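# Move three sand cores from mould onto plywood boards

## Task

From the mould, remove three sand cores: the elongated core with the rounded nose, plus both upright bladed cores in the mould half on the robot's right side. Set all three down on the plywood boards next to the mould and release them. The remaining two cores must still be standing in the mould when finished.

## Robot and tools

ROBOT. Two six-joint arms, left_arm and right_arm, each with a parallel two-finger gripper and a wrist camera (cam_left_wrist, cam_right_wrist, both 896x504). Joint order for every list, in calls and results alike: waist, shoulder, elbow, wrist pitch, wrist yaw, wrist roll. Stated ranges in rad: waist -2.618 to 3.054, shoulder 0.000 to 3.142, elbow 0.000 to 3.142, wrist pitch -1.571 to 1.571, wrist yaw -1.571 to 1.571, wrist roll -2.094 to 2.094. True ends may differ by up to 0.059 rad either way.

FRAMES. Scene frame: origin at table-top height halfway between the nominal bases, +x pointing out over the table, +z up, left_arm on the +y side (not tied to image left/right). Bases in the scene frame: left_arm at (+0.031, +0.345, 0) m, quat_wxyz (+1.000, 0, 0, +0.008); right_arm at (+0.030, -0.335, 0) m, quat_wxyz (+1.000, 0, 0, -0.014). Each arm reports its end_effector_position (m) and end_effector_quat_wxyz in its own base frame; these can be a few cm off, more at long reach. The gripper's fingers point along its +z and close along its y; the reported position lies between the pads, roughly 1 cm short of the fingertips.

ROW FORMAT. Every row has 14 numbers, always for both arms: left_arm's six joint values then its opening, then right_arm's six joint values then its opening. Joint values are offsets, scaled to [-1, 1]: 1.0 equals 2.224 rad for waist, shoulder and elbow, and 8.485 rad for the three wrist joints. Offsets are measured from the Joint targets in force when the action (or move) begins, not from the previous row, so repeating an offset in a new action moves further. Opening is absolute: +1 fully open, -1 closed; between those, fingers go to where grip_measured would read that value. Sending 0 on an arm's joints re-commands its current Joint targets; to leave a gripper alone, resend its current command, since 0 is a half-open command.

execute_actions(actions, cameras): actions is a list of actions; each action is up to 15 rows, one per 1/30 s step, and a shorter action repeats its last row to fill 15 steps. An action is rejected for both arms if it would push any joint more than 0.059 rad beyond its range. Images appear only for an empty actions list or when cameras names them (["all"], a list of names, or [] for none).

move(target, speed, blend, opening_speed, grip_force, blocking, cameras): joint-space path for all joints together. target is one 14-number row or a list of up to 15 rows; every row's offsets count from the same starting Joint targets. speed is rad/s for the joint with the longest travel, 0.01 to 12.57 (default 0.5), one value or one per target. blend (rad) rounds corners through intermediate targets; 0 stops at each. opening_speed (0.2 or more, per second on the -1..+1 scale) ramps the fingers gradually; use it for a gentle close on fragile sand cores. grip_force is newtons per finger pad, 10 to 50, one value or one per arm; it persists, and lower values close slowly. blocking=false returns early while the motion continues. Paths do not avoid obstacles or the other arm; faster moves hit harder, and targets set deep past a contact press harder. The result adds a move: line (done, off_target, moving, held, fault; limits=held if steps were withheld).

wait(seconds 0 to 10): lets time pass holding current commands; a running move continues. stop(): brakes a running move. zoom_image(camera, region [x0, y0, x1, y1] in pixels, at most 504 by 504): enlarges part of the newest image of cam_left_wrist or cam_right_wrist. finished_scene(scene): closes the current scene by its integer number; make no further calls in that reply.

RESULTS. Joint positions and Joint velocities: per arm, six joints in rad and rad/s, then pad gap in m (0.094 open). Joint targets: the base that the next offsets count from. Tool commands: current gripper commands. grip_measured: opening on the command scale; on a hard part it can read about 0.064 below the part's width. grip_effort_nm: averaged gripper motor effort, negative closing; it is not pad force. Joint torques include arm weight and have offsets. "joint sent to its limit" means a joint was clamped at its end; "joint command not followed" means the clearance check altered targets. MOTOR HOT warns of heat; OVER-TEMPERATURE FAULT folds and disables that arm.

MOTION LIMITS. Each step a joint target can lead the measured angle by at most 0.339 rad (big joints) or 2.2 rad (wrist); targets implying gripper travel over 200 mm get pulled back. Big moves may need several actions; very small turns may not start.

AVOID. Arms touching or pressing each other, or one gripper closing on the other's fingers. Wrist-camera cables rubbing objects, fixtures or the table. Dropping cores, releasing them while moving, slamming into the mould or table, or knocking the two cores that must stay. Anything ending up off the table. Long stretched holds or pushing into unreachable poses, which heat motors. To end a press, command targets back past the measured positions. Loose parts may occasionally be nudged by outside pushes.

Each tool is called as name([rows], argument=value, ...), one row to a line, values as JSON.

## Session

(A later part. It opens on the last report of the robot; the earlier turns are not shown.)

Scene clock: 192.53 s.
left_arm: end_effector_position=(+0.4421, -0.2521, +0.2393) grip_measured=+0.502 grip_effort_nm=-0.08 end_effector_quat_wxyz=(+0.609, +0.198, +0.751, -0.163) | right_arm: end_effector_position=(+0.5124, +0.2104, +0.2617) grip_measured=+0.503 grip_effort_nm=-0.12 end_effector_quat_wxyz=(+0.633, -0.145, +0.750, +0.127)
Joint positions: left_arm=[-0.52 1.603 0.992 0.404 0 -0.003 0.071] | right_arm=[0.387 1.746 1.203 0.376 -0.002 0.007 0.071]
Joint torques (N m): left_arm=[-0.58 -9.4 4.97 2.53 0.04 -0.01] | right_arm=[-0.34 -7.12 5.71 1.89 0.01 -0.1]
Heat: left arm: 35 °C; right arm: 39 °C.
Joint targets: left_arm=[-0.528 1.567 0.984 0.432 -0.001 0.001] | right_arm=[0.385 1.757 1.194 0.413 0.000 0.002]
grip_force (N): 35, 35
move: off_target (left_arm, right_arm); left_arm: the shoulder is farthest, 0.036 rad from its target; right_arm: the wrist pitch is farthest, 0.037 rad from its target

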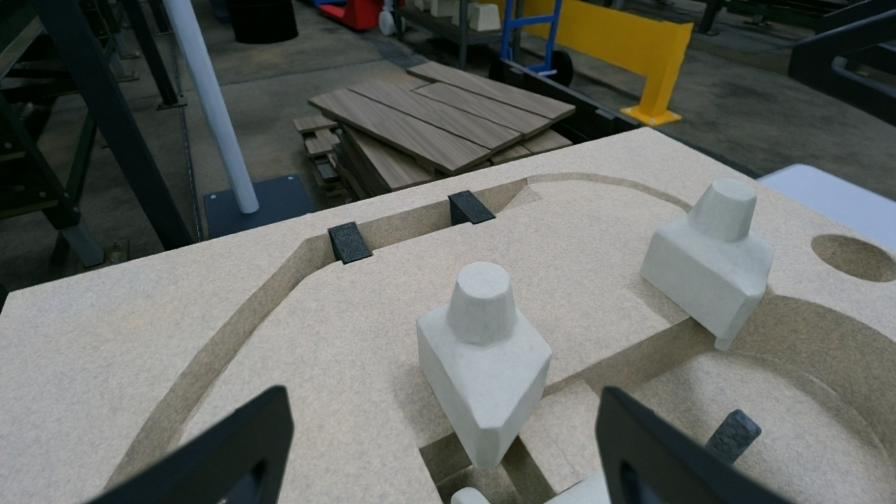

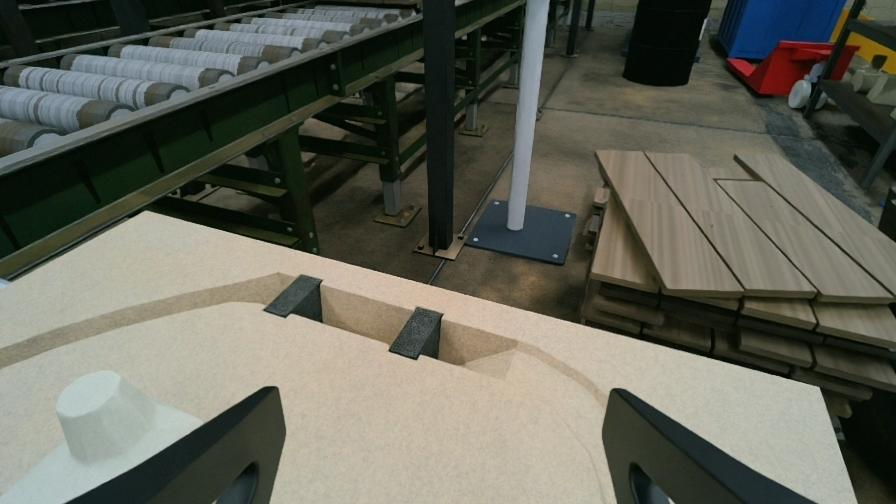

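move(target=[0,0.0511,-0.0658,0.0308,0,0,0.5,0,0.0445,-0.0621,0.0279,0,0,0.5], speed=0.5, cameras=["all"])

Scene clock: 198.53 s.
left_arm: end_effector_position=(+0.4376, -0.2496, +0.2013) grip_measured=+0.502 grip_effort_nm=-0.07 end_effector_quat_wxyz=(+0.627, +0.195, +0.736, -0.168) | right_arm: end_effector_position=(+0.5133, +0.2102, +0.1990) grip_measured=+0.503 grip_effort_nm=-0.12 end_effector_quat_wxyz=(+0.632, -0.144, +0.751, +0.126)
Joint positions: left_arm=[-0.52 1.671 0.842 0.67 0 -0.003 0.071] | right_arm=[0.387 1.847 1.061 0.616 0 0.007 0.071]
Joint torques (N m): left_arm=[-0.46 -6.01 4.83 2.51 0.01 -0.01] | right_arm=[-0.17 -7.68 5.46 1.89 -0.02 -0.1]
Heat: left arm: 35 °C; right arm: 41 °C.
Joint targets: left_arm=[-0.528 1.681 0.838 0.693 -0.001 0.001] | right_arm=[0.385 1.856 1.055 0.649 -0.001 0.002]
grip_force (N): 35, 35
move: done

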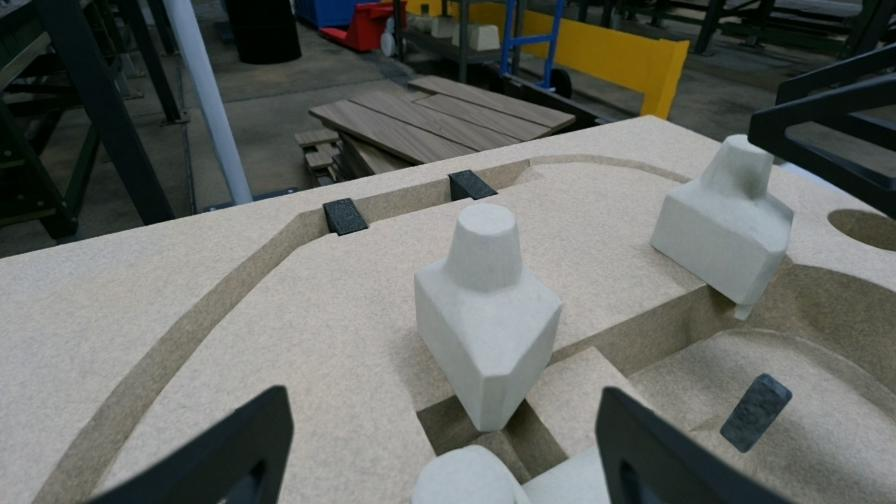

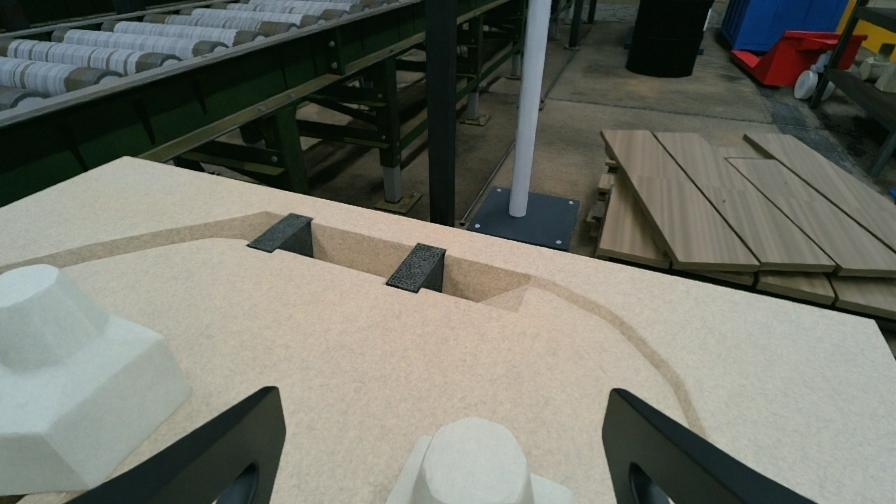

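move(target=[-0.005,0.0796,-0.0247,0.0273,0,0,0.5,-0.0063,0.0782,-0.003,0.0216,0,0,0.5], speed=0.4, cameras=["all"])

Scene clock: 211.30 s.
left_arm: end_effector_position=(+0.4428, -0.2582, +0.1551) grip_measured=+0.502 grip_effort_nm=-0.08 end_effector_quat_wxyz=(+0.632, +0.197, +0.730, -0.171) | right_arm: end_effector_position=(+0.5308, +0.2126, +0.1556) grip_measured=+0.503 grip_effort_nm=-0.12 end_effector_quat_wxyz=(+0.641, -0.140, +0.744, +0.125)
Joint positions: left_arm=[-0.531 1.839 0.792 0.904 -0.003 0 0.071] | right_arm=[0.379 2.013 1.06 0.805 0 0.008 0.071]
Joint torques (N m): left_arm=[-0.62 -6.12 3.69 2.46 0.04 -0.06] | right_arm=[-0.7 -7.8 4.51 1.81 -0.02 -0.09]
Heat: left arm: 37 °C; right arm: 43 °C.
Joint targets: left_arm=[-0.539 1.858 0.783 0.925 -0.001 0.001] | right_arm=[0.371 2.030 1.049 0.833 -0.001 0.002]
grip_force (N): 35, 35
move: done

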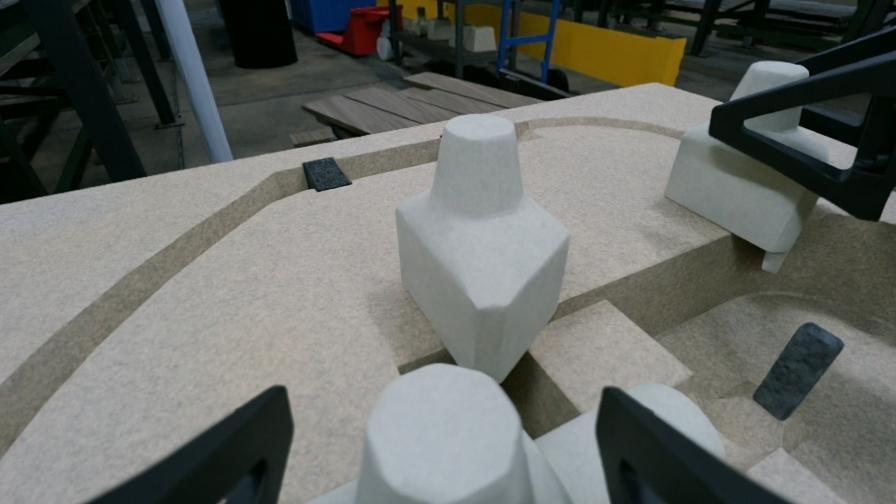

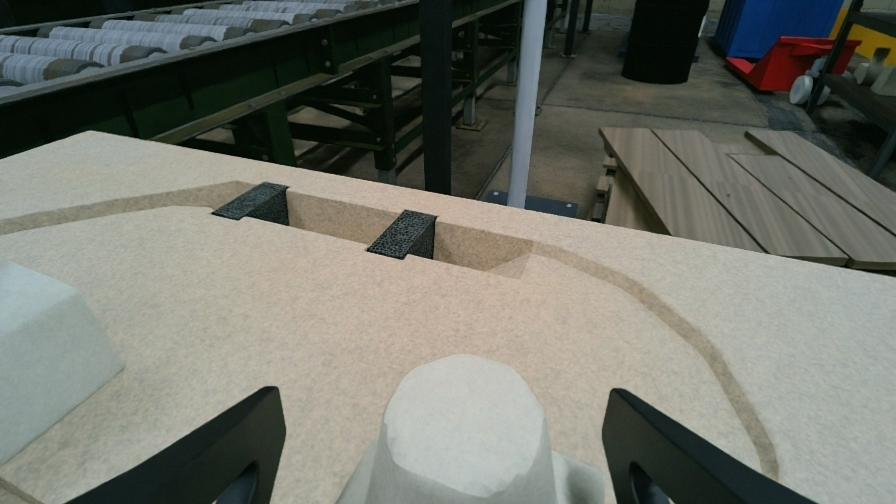

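move([
  [0,0.0072,0,0,0,0,0.5,0,0.0066,0,0,0,0,0.5],
  [0,0.0072,0,0,0,0,-1,0,0.0066,0,0,0,0,-1],
], opening_speed=1.0, grip_force=40, cameras=["all"])

Scene clock: 219.73 s.
left_arm: end_effector_position=(+0.4442, -0.2580, +0.1538) grip_measured=-0.207 grip_effort_nm=-0.81 end_effector_quat_wxyz=(+0.635, +0.196, +0.728, -0.169) | right_arm: end_effector_position=(+0.5325, +0.2128, +0.1602) grip_measured=-0.238 grip_effort_nm=-0.78 end_effector_quat_wxyz=(+0.652, -0.134, +0.735, +0.130)
Joint positions: left_arm=[-0.531 1.852 0.792 0.924 -0.007 0.002 0.037] | right_arm=[0.379 2.022 1.06 0.844 0.003 0.017 0.036]
Joint torques (N m): left_arm=[-0.59 -6.01 3.71 2.24 0.1 -0.06] | right_arm=[-0.72 -7.45 4.51 1.46 -0.1 -0.22]
Heat: left arm: 39 °C; right arm: 43 °C.
Joint targets: left_arm=[-0.539 1.874 0.783 0.925 -0.001 0.001] | right_arm=[0.371 2.045 1.049 0.833 -0.001 0.002]
grip_force (N): 40, 40
move: done

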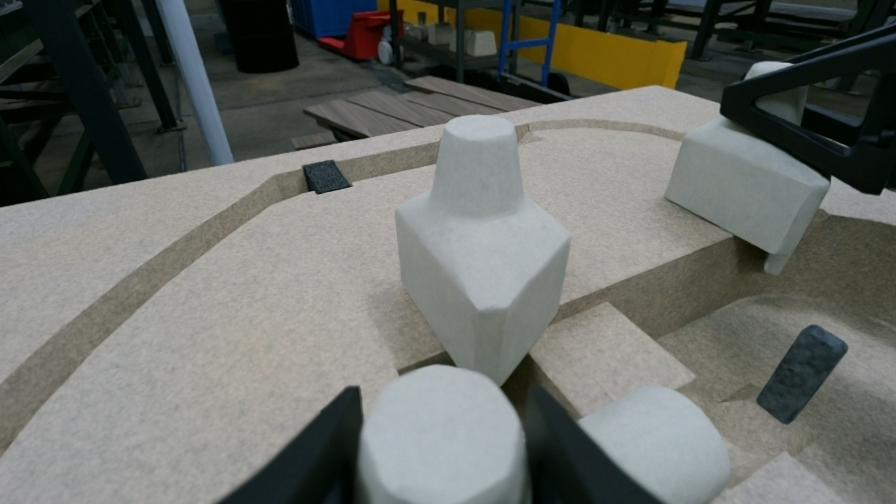

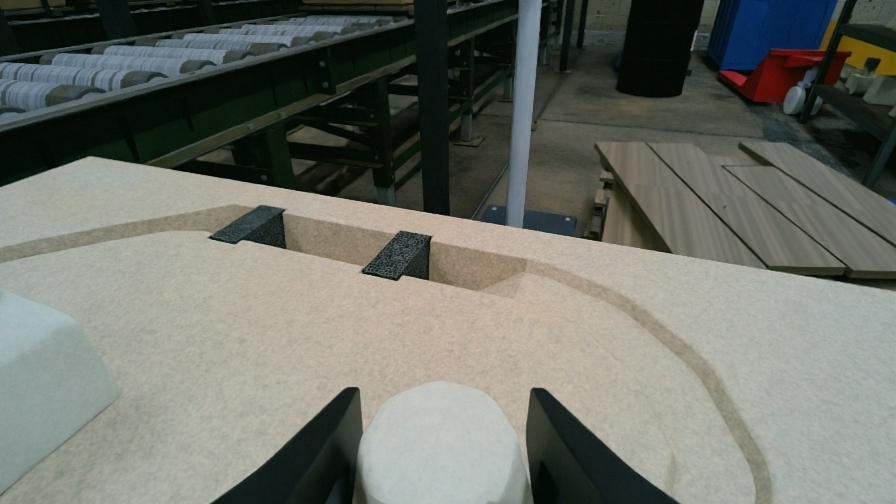

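move([
  [0,-0.0753,0.0558,-0.0218,0,0,-1,0,-0.0625,0.0522,-0.018,0,0,-1],
  [0,-0.1254,0.1304,-0.0466,0,0,-1,0,-0.1052,0.1223,-0.0416,0,0,-1],
], speed=0.3, blend=0.05, cameras=["all"])

Scene clock: 226.40 s.
left_arm: end_effector_position=(+0.4473, -0.2599, +0.2070) grip_measured=-0.208 grip_effort_nm=-0.81 end_effector_quat_wxyz=(+0.577, +0.208, +0.774, -0.154) | right_arm: end_effector_position=(+0.5384, +0.2151, +0.2356) grip_measured=-0.243 grip_effort_nm=-0.82 end_effector_quat_wxyz=(+0.625, -0.142, +0.758, +0.121)
Joint positions: left_arm=[-0.531 1.672 1.014 0.368 -0.007 0 0.037] | right_arm=[0.379 1.867 1.272 0.403 0.003 0.007 0.036]
Joint torques (N m): left_arm=[-0.66 -13.04 10.62 3.96 0.09 -0.05] | right_arm=[-0.7 -13.61 10.15 2.3 -0.04 -0.1]
Heat: left arm: 40 °C; right arm: 44 °C.
Joint targets: left_arm=[-0.539 1.595 1.073 0.530 -0.001 0.001] | right_arm=[0.371 1.810 1.321 0.480 0.000 0.002]
grip_force (N): 40, 40
move: off_target (left_arm, right_arm); left_arm: the wrist pitch is farthest, 0.162 rad from its target; right_arm: the wrist pitch is farthest, 0.077 rad from its target

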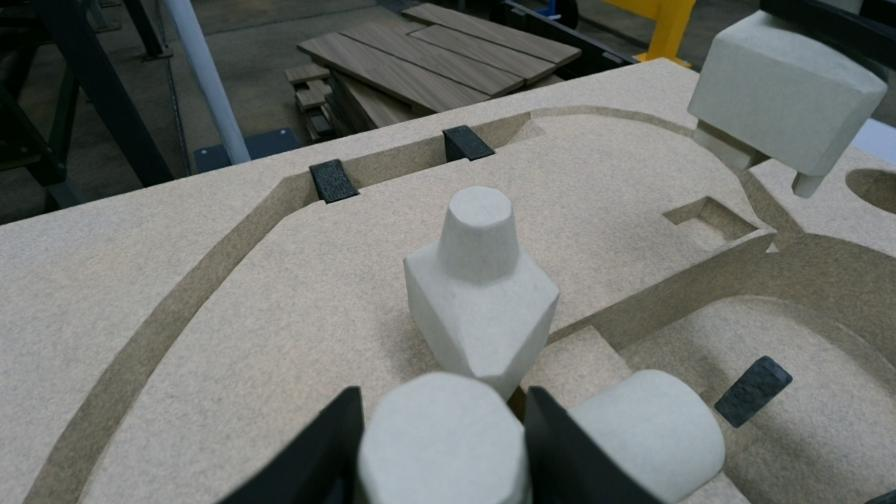

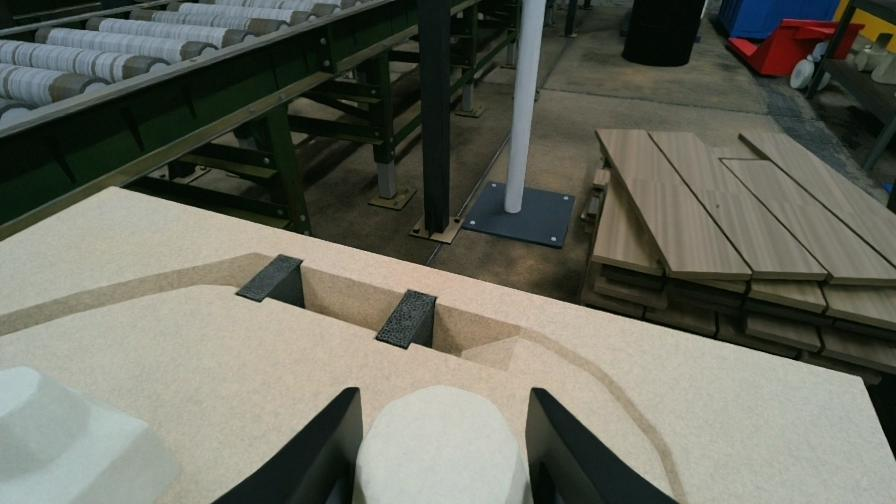

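move([
  [0,0,0.027,0.0177,0,0,-1,-0.2567,-0.05,0.01,0,0,0,-1],
  [0.13,-0.108,-0.0967,0.0091,0,0,-1,-0.3611,-0.093,0.014,-0.1537,0,0.2126,-1],
], speed=0.8, blend=0.02, cameras=["all"])

Scene clock: 246.33 s.
left_arm: end_effector_position=(+0.4527, -0.1164, +0.2521) grip_measured=-0.208 grip_effort_nm=-0.81 end_effector_quat_wxyz=(+0.643, +0.096, +0.755, -0.081) | right_arm: end_effector_position=(+0.3513, -0.1596, +0.1214) grip_measured=-0.246 grip_effort_nm=-0.82 end_effector_quat_wxyz=(+0.149, +0.879, +0.437, +0.119)
Joint positions: left_arm=[-0.256 1.432 0.836 0.436 -0.005 0 0.037] | right_arm=[-0.427 1.653 1.303 -0.838 0.003 1.791 0.035]
Joint velocities: left_arm=[-0.046 0.007 -0.002 0.007 -0.022 -0.022 0] | right_arm=[within noise]
Joint torques (N m): left_arm=[0.44 -11.22 7.51 4.1 0.08 -0.05] | right_arm=[-0.4 -10.74 9.69 0.85 -0.04 0.13]
Heat: left arm: 54 °C; right arm: 47 °C.
Joint targets: left_arm=[-0.250 1.355 0.858 0.607 -0.001 0.001] | right_arm=[-0.432 1.604 1.352 -0.825 -0.001 1.806]
grip_force (N): 40, 40
move: off_target (left_arm, right_arm); left_arm: the wrist pitch is farthest, 0.171 rad from its target; right_arm: the shoulder is farthest, 0.050 rad from its target

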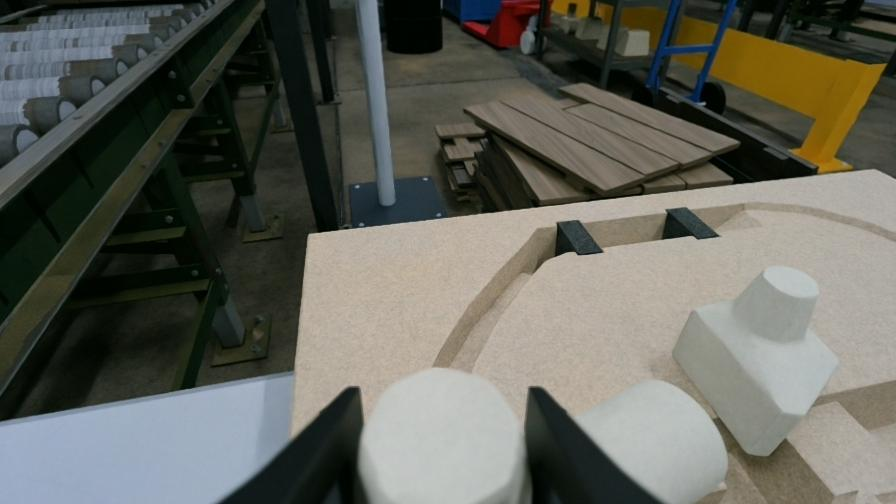

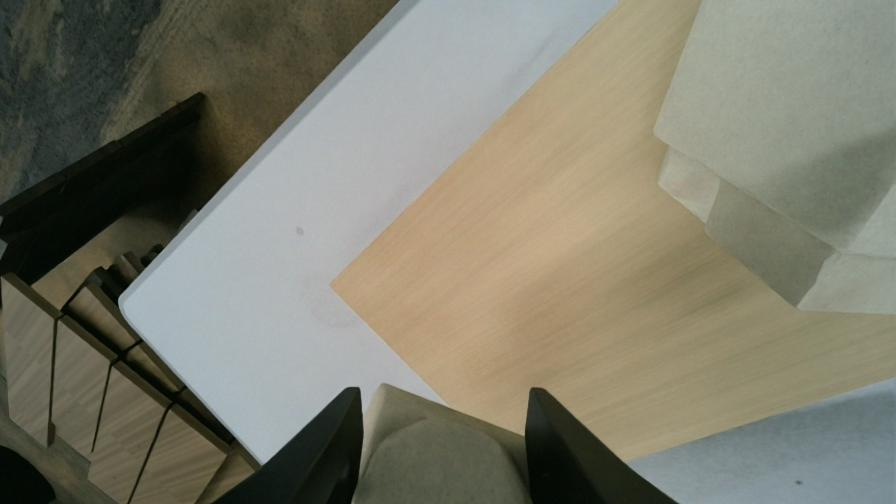

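move(target=[0.2266,-0.1497,-0.2073,0.0104,-0.0354,0,-1,0,0.019,-0.078,0.0262,0,0,-1], speed=0.4, cameras=["all"])

Scene clock: 272.90 s.
left_arm: end_effector_position=(+0.3347, +0.1409, +0.1928) grip_measured=-0.208 grip_effort_nm=-0.81 end_effector_quat_wxyz=(+0.612, -0.188, +0.744, +0.191) | right_arm: end_effector_position=(+0.3582, -0.1627, +0.0954) grip_measured=-0.246 grip_effort_nm=-0.82 end_effector_quat_wxyz=(+0.170, +0.874, +0.434, +0.136)
Joint positions: left_arm=[0.251 1.077 0.373 0.517 -0.294 -0.001 0.037] | right_arm=[-0.427 1.653 1.175 -0.653 0.003 1.792 0.035]
Joint torques (N m): left_arm=[0.25 -6.53 7.43 4.12 -0.1 -0.03] | right_arm=[-0.42 -7.19 5.97 1.28 -0.05 0.11]
Heat: left arm: 65 °C; right arm: 42 °C.
Joint targets: left_arm=[0.254 1.022 0.397 0.695 -0.301 0.001] | right_arm=[-0.432 1.646 1.179 -0.602 -0.001 1.806]
grip_force (N): 40, 40
move: off_target (left_arm, right_arm); left_arm: the wrist pitch is farthest, 0.178 rad from its target; right_arm: the wrist pitch is farthest, 0.051 rad from its target

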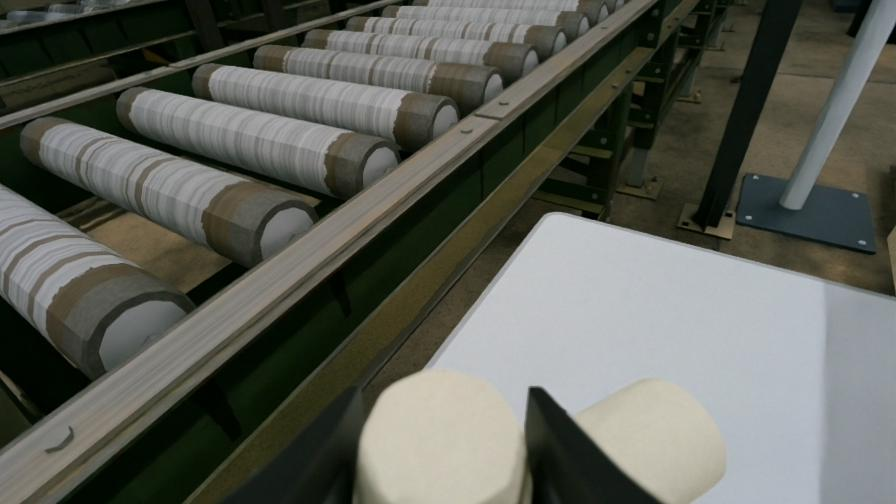

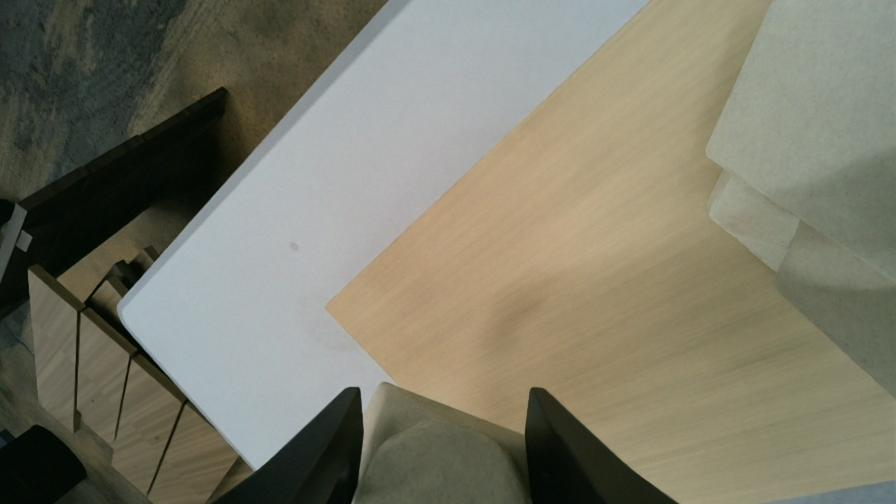

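move(target=[0,0.1311,-0.085,0.0528,0,0,-1,0,0.008,-0.03,0.0103,0,0,-1], speed=0.4, cameras=["all"])

Scene clock: 277.60 s.
left_arm: end_effector_position=(+0.3284, +0.1392, +0.1350) grip_measured=-0.208 grip_effort_nm=-0.81 end_effector_quat_wxyz=(+0.617, -0.189, +0.740, +0.191) | right_arm: end_effector_position=(+0.3580, -0.1626, +0.0776) grip_measured=-0.246 grip_effort_nm=-0.82 end_effector_quat_wxyz=(+0.174, +0.873, +0.434, +0.139)
Joint positions: left_arm=[0.251 1.329 0.188 0.967 -0.294 -0.001 0.037] | right_arm=[-0.427 1.664 1.109 -0.567 0.003 1.792 0.035]
Joint torques (N m): left_arm=[0.25 -4.05 5.74 4.11 -0.1 -0.04] | right_arm=[-0.43 -6.6 5.82 1.28 -0.05 0.12]
Heat: left arm: 67 °C; right arm: 42 °C.
Joint targets: left_arm=[0.254 1.314 0.208 1.143 -0.301 0.001] | right_arm=[-0.432 1.664 1.112 -0.515 -0.001 1.806]
grip_force (N): 40, 40
move: off_target (left_arm, right_arm); left_arm: the wrist pitch is farthest, 0.176 rad from its target; right_arm: the wrist pitch is farthest, 0.052 rad from its target

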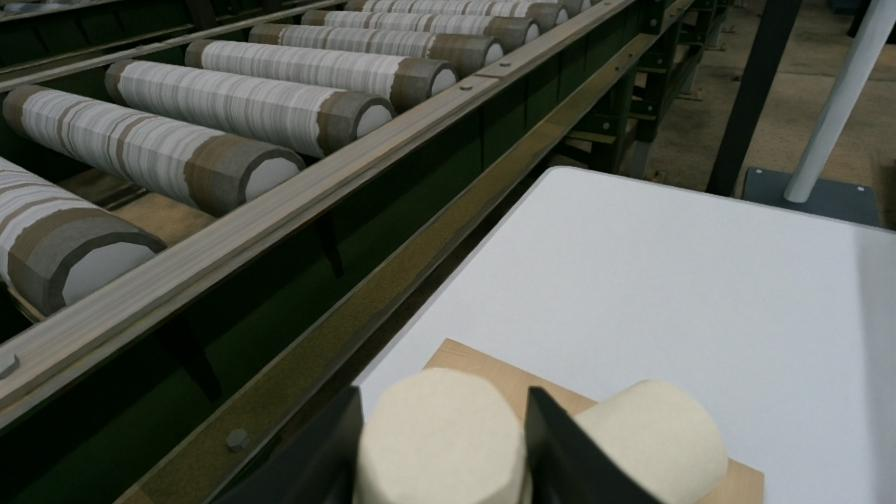

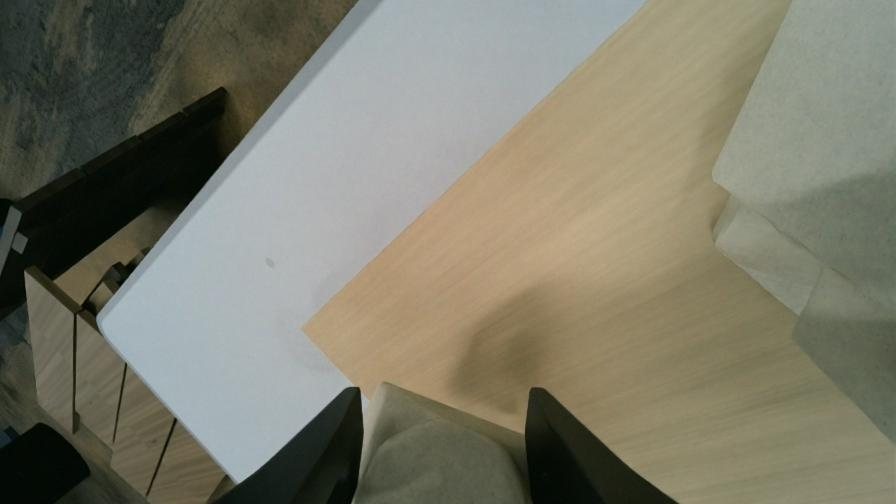

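move(target=[0,0.07,-0.0108,0.021,0,0,-1,0,0.005,-0.022,0.0075,0,0,-1], speed=0.25, cameras=["all"])

Scene clock: 283.27 s.
left_arm: end_effector_position=(+0.3321, +0.1402, +0.1196) grip_measured=-0.208 grip_effort_nm=-0.81 end_effector_quat_wxyz=(+0.620, -0.189, +0.738, +0.191) | right_arm: end_effector_position=(+0.3566, -0.1619, +0.0634) grip_measured=-0.246 grip_effort_nm=-0.82 end_effector_quat_wxyz=(+0.175, +0.873, +0.433, +0.140)
Joint positions: left_arm=[0.251 1.481 0.169 1.145 -0.294 -0.001 0.037] | right_arm=[-0.427 1.675 1.06 -0.504 0.003 1.792 0.035]
Joint torques (N m): left_arm=[0.21 -4.22 4.59 4.11 -0.09 -0.05] | right_arm=[-0.42 -6.61 5.75 1.29 -0.05 0.11]
Heat: left arm: 70 °C; right arm: 42 °C.
Joint targets: left_arm=[0.254 1.469 0.184 1.321 -0.301 0.001] | right_arm=[-0.432 1.675 1.063 -0.451 -0.001 1.806]
grip_force (N): 40, 40
move: off_target (left_arm, right_arm); left_arm: the wrist pitch is farthest, 0.176 rad from its target; right_arm: the wrist pitch is farthest, 0.052 rad from its target

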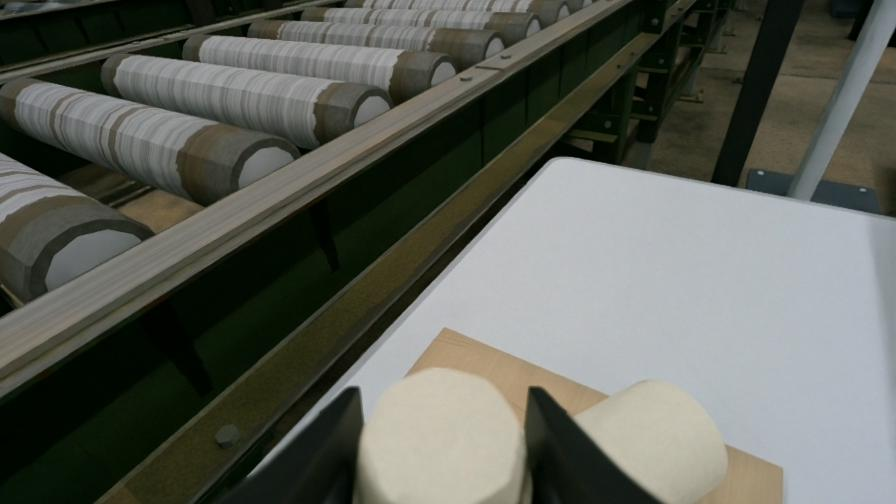

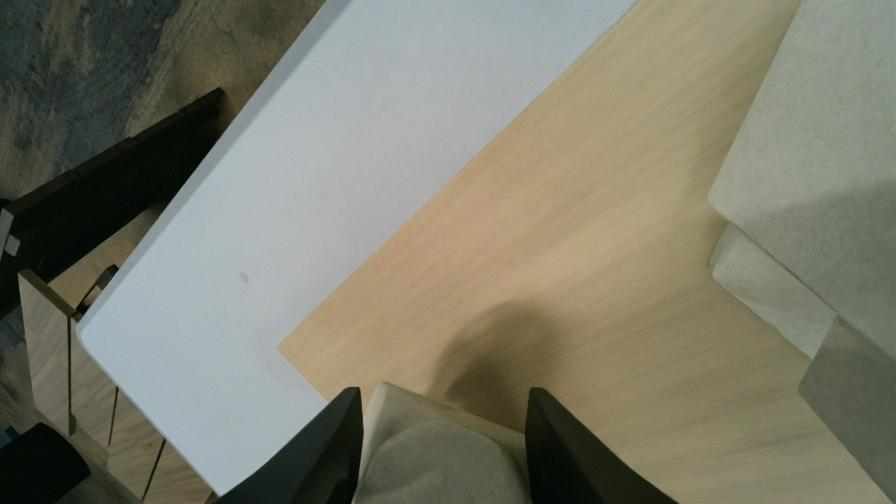

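move(target=[0,0.07,-0.006,0.024,0,0,-1,0,0.004,-0.02,0.006,0,0,-1], speed=0.25, cameras=["all"])

Scene clock: 286.63 s.
left_arm: end_effector_position=(+0.3365, +0.1417, +0.1167) grip_measured=-0.208 grip_effort_nm=-0.81 end_effector_quat_wxyz=(+0.640, -0.190, +0.720, +0.191) | right_arm: end_effector_position=(+0.3546, -0.1610, +0.0526) grip_measured=-0.246 grip_effort_nm=-0.82 end_effector_quat_wxyz=(+0.176, +0.873, +0.433, +0.142)
Joint positions: left_arm=[0.251 1.632 0.159 1.36 -0.296 -0.001 0.037] | right_arm=[-0.427 1.681 1.018 -0.452 0.003 1.793 0.035]
Joint torques (N m): left_arm=[0.27 -4.38 3.34 4.02 -0.08 -0.04] | right_arm=[-0.39 -6.32 5.42 1.31 -0.04 0.11]
Heat: left arm: 72 °C; right arm: 42 °C.
Joint targets: left_arm=[0.254 1.625 0.171 1.525 -0.301 0.001] | right_arm=[-0.432 1.684 1.019 -0.400 -0.001 1.806]
grip_force (N): 40, 40
move: off_target (left_arm, right_arm); left_arm: the wrist pitch is farthest, 0.165 rad from its target; right_arm: the wrist pitch is farthest, 0.052 rad from its target

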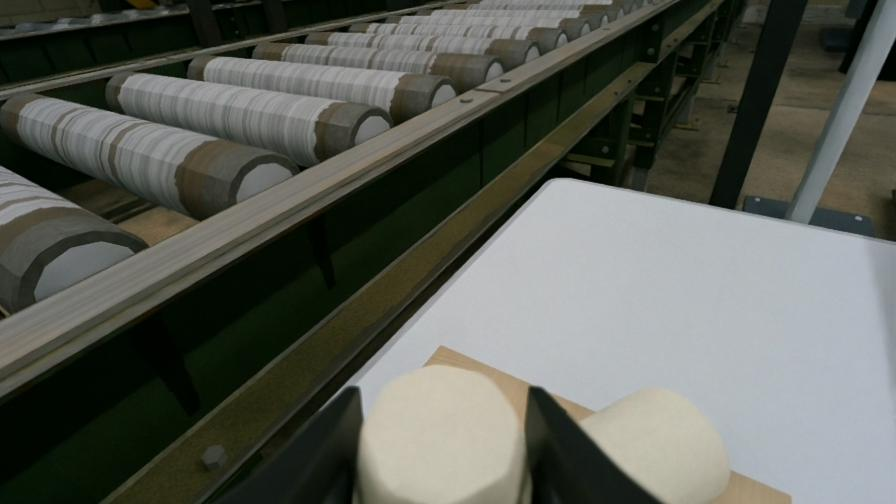

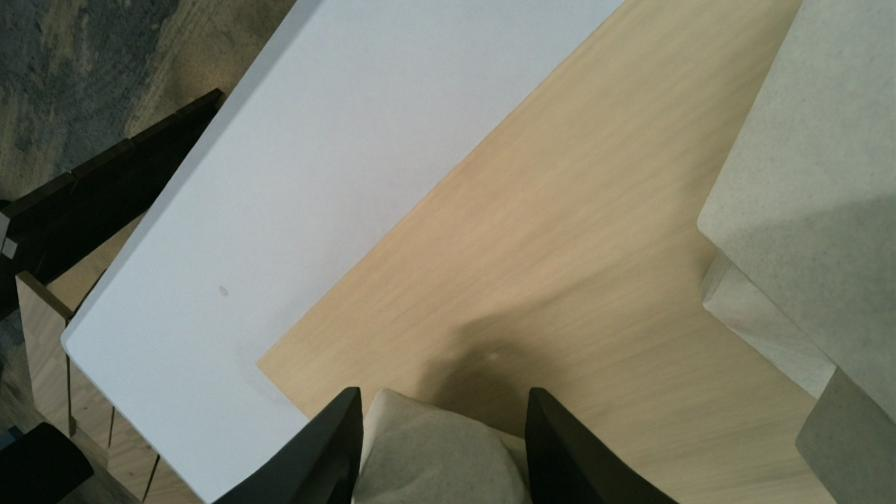

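move(target=[0,0.0337,0,0,0,0,-1,0,0.004,-0.02,0.006,0,0,-1], speed=0.25, cameras=["all"])

Scene clock: 289.37 s.
left_arm: end_effector_position=(+0.3378, +0.1427, +0.1150) grip_measured=-0.208 grip_effort_nm=-0.81 end_effector_quat_wxyz=(+0.646, -0.192, +0.713, +0.193) | right_arm: end_effector_position=(+0.3554, -0.1616, +0.0452) grip_measured=-0.246 grip_effort_nm=-0.82 end_effector_quat_wxyz=(+0.184, +0.871, +0.430, +0.148)
Joint positions: left_arm=[0.251 1.691 0.159 1.436 -0.3 -0.001 0.037] | right_arm=[-0.428 1.684 0.979 -0.388 0.003 1.796 0.035]
Joint torques (N m): left_arm=[0.23 -3.51 3.17 3.18 -0.01 -0.05] | right_arm=[-0.36 -5.9 4.98 1.22 -0.04 0.06]
Heat: left arm: 71 °C; right arm: 42 °C.
Joint targets: left_arm=[0.254 1.700 0.171 1.524 -0.301 0.001] | right_arm=[-0.432 1.693 0.974 -0.349 0.000 1.805]
grip_force (N): 40, 40
move: off_target (left_arm, right_arm); left_arm: the wrist pitch is farthest, 0.089 rad from its target; right_arm: the wrist pitch is farthest, 0.039 rad from its target

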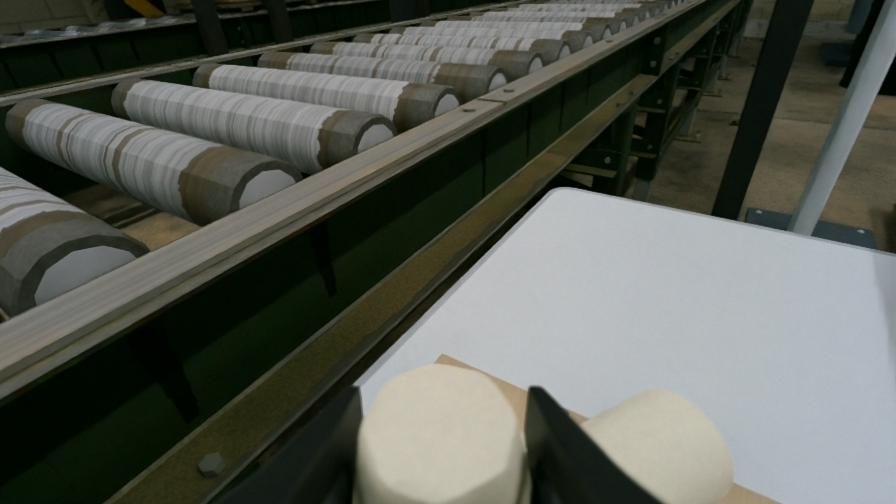

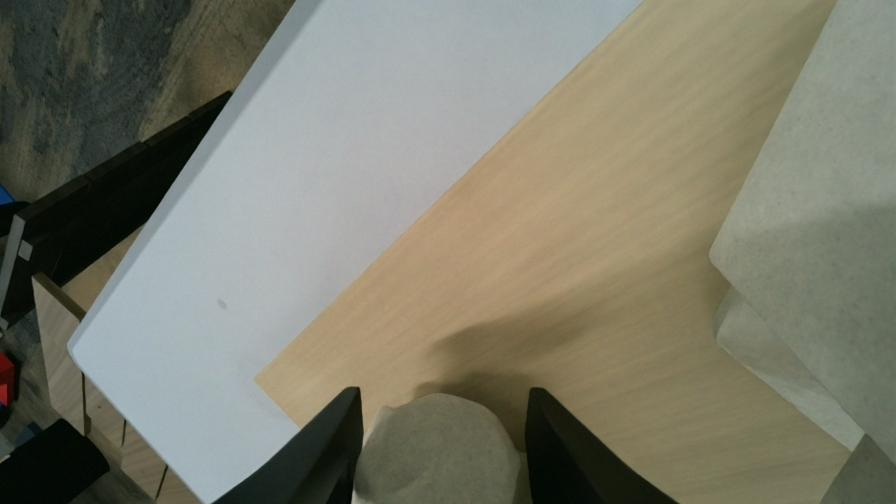

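move([
  [0,0.014,0,-0.003,0,0,-1,0,0.002,-0.006,0.0,0,0,-1],
  [0,0.014,0,-0.003,0,0,0.2,0,0.002,-0.006,0,0,0,0.3],
], speed=0.2, opening_speed=1.0, cameras=["all"])

Scene clock: 294.60 s.
left_arm: end_effector_position=(+0.3382, +0.1435, +0.1132) grip_measured=+0.198 grip_effort_nm=0.15 end_effector_quat_wxyz=(+0.645, -0.190, +0.713, +0.197) | right_arm: end_effector_position=(+0.3608, -0.1630, +0.0465) grip_measured=+0.297 grip_effort_nm=0.19 end_effector_quat_wxyz=(+0.193, +0.869, +0.427, +0.160)
Joint positions: left_arm=[0.251 1.713 0.16 1.458 -0.304 0.007 0.056] | right_arm=[-0.428 1.684 0.969 -0.347 -0.003 1.8 0.061]
Joint torques (N m): left_arm=[0.25 -2.95 3 2.65 0.06 -0.13] | right_arm=[-0.36 -5.56 4.81 0.87 0.02 0.02]
Heat: left arm: 69 °C; right arm: 42 °C.
Joint targets: left_arm=[0.254 1.731 0.171 1.499 -0.301 0.001] | right_arm=[-0.432 1.697 0.961 -0.349 0.000 1.806]
grip_force (N): 40, 40
move: off_target (left_arm); target 2's new numbers were sent with left_arm's wrist pitch 0.041 rad from that target; left_arm: the wrist pitch is farthest, 0.040 rad from its target

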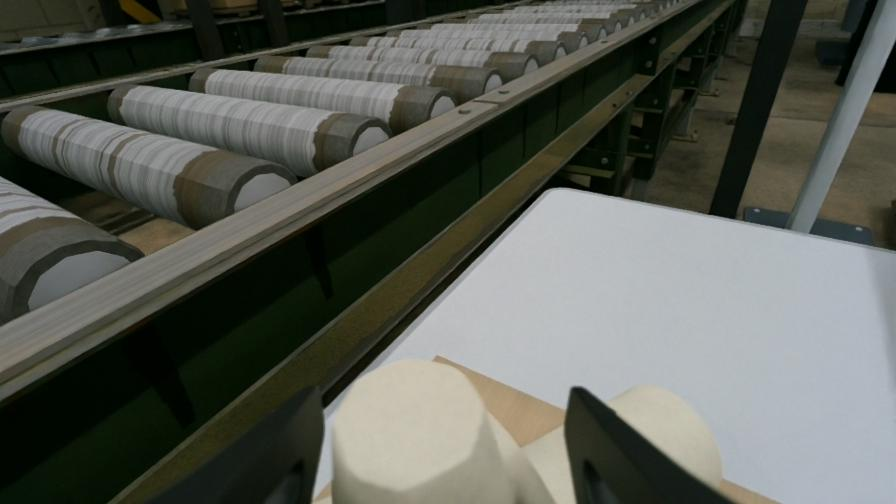

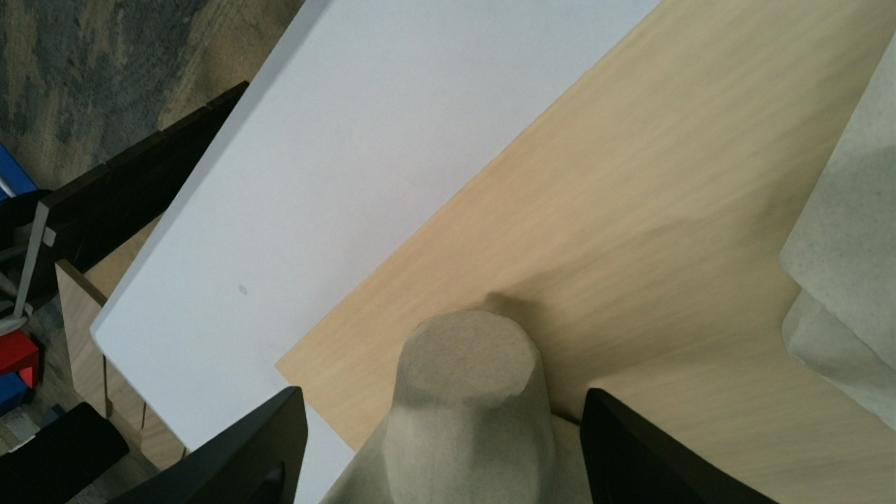

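move([
  [0,-0.1876,0.004,-0.0608,0,0,0.6,0,-0.021,0.0823,-0.028,0,0,0.5],
  [0,-0.319,0.079,-0.1148,0,0,0.6,0,-0.042,0.1646,-0.056,0,0,0.5],
  [0.05,-0.21,0.35,-0.31,0.0354,0,0.6,0,-0.042,0.33,-0.11,0,-0.2126,0.5],
], speed=0.8, blend=0.08, cameras=["all"])

Scene clock: 302.93 s.
left_arm: end_effector_position=(+0.2028, +0.0784, +0.0976) grip_measured=+0.598 grip_effort_nm=0.15 end_effector_quat_wxyz=(+0.054, -0.174, +0.983, +0.015) | right_arm: end_effector_position=(+0.3297, -0.1483, +0.2135) grip_measured=+0.497 grip_effort_nm=0.18 end_effector_quat_wxyz=(+0.164, +0.214, +0.963, -0.032)
Joint positions: left_arm=[0.357 1.256 0.924 -1.127 -0.009 0.008 0.075] | right_arm=[-0.428 1.633 1.666 -1.269 -0.005 0.01 0.07]
Joint torques (N m): left_arm=[0.65 -2.33 6.82 0.63 0.11 -0.14] | right_arm=[-0.36 -8.55 7.72 0.53 0.04 -0.12]
Heat: left arm: 64 °C; right arm: 41 °C.
Joint targets: left_arm=[0.365 1.264 0.949 -1.131 -0.001 0.001] | right_arm=[-0.432 1.604 1.695 -1.282 0.000 0.002]
grip_force (N): 40, 40
move: done

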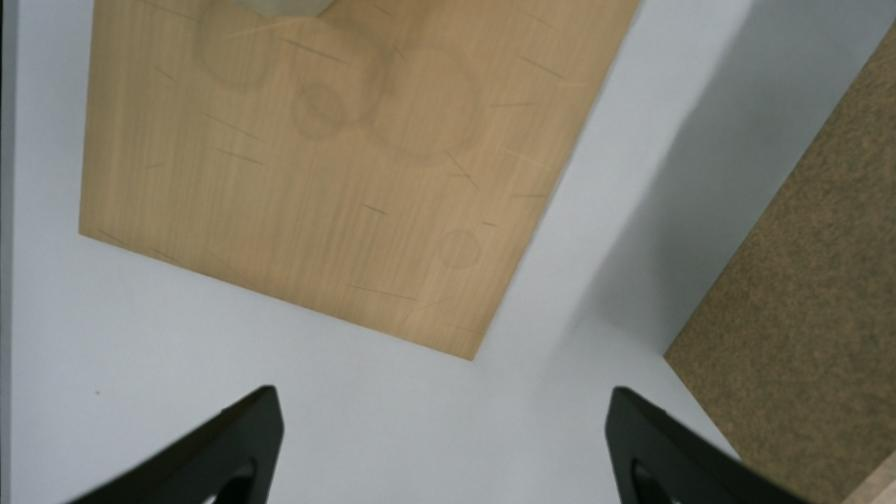

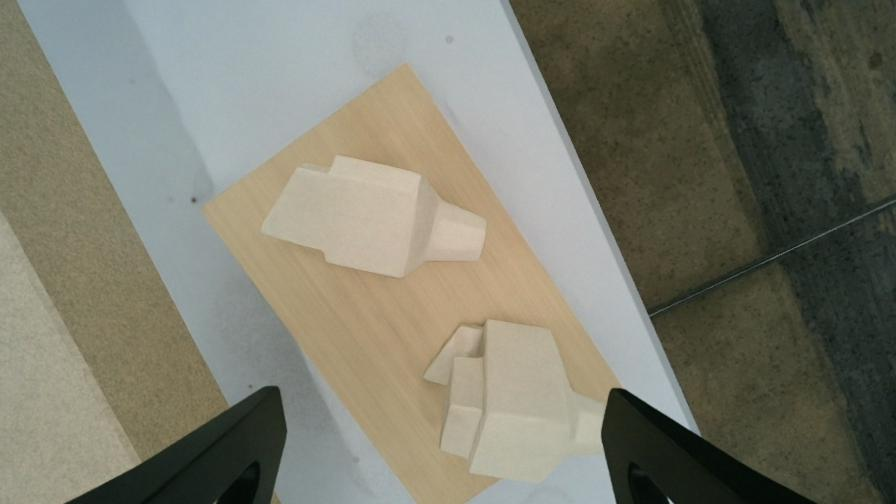

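finished_scene(scene=1)

The scene is finished: the task was done.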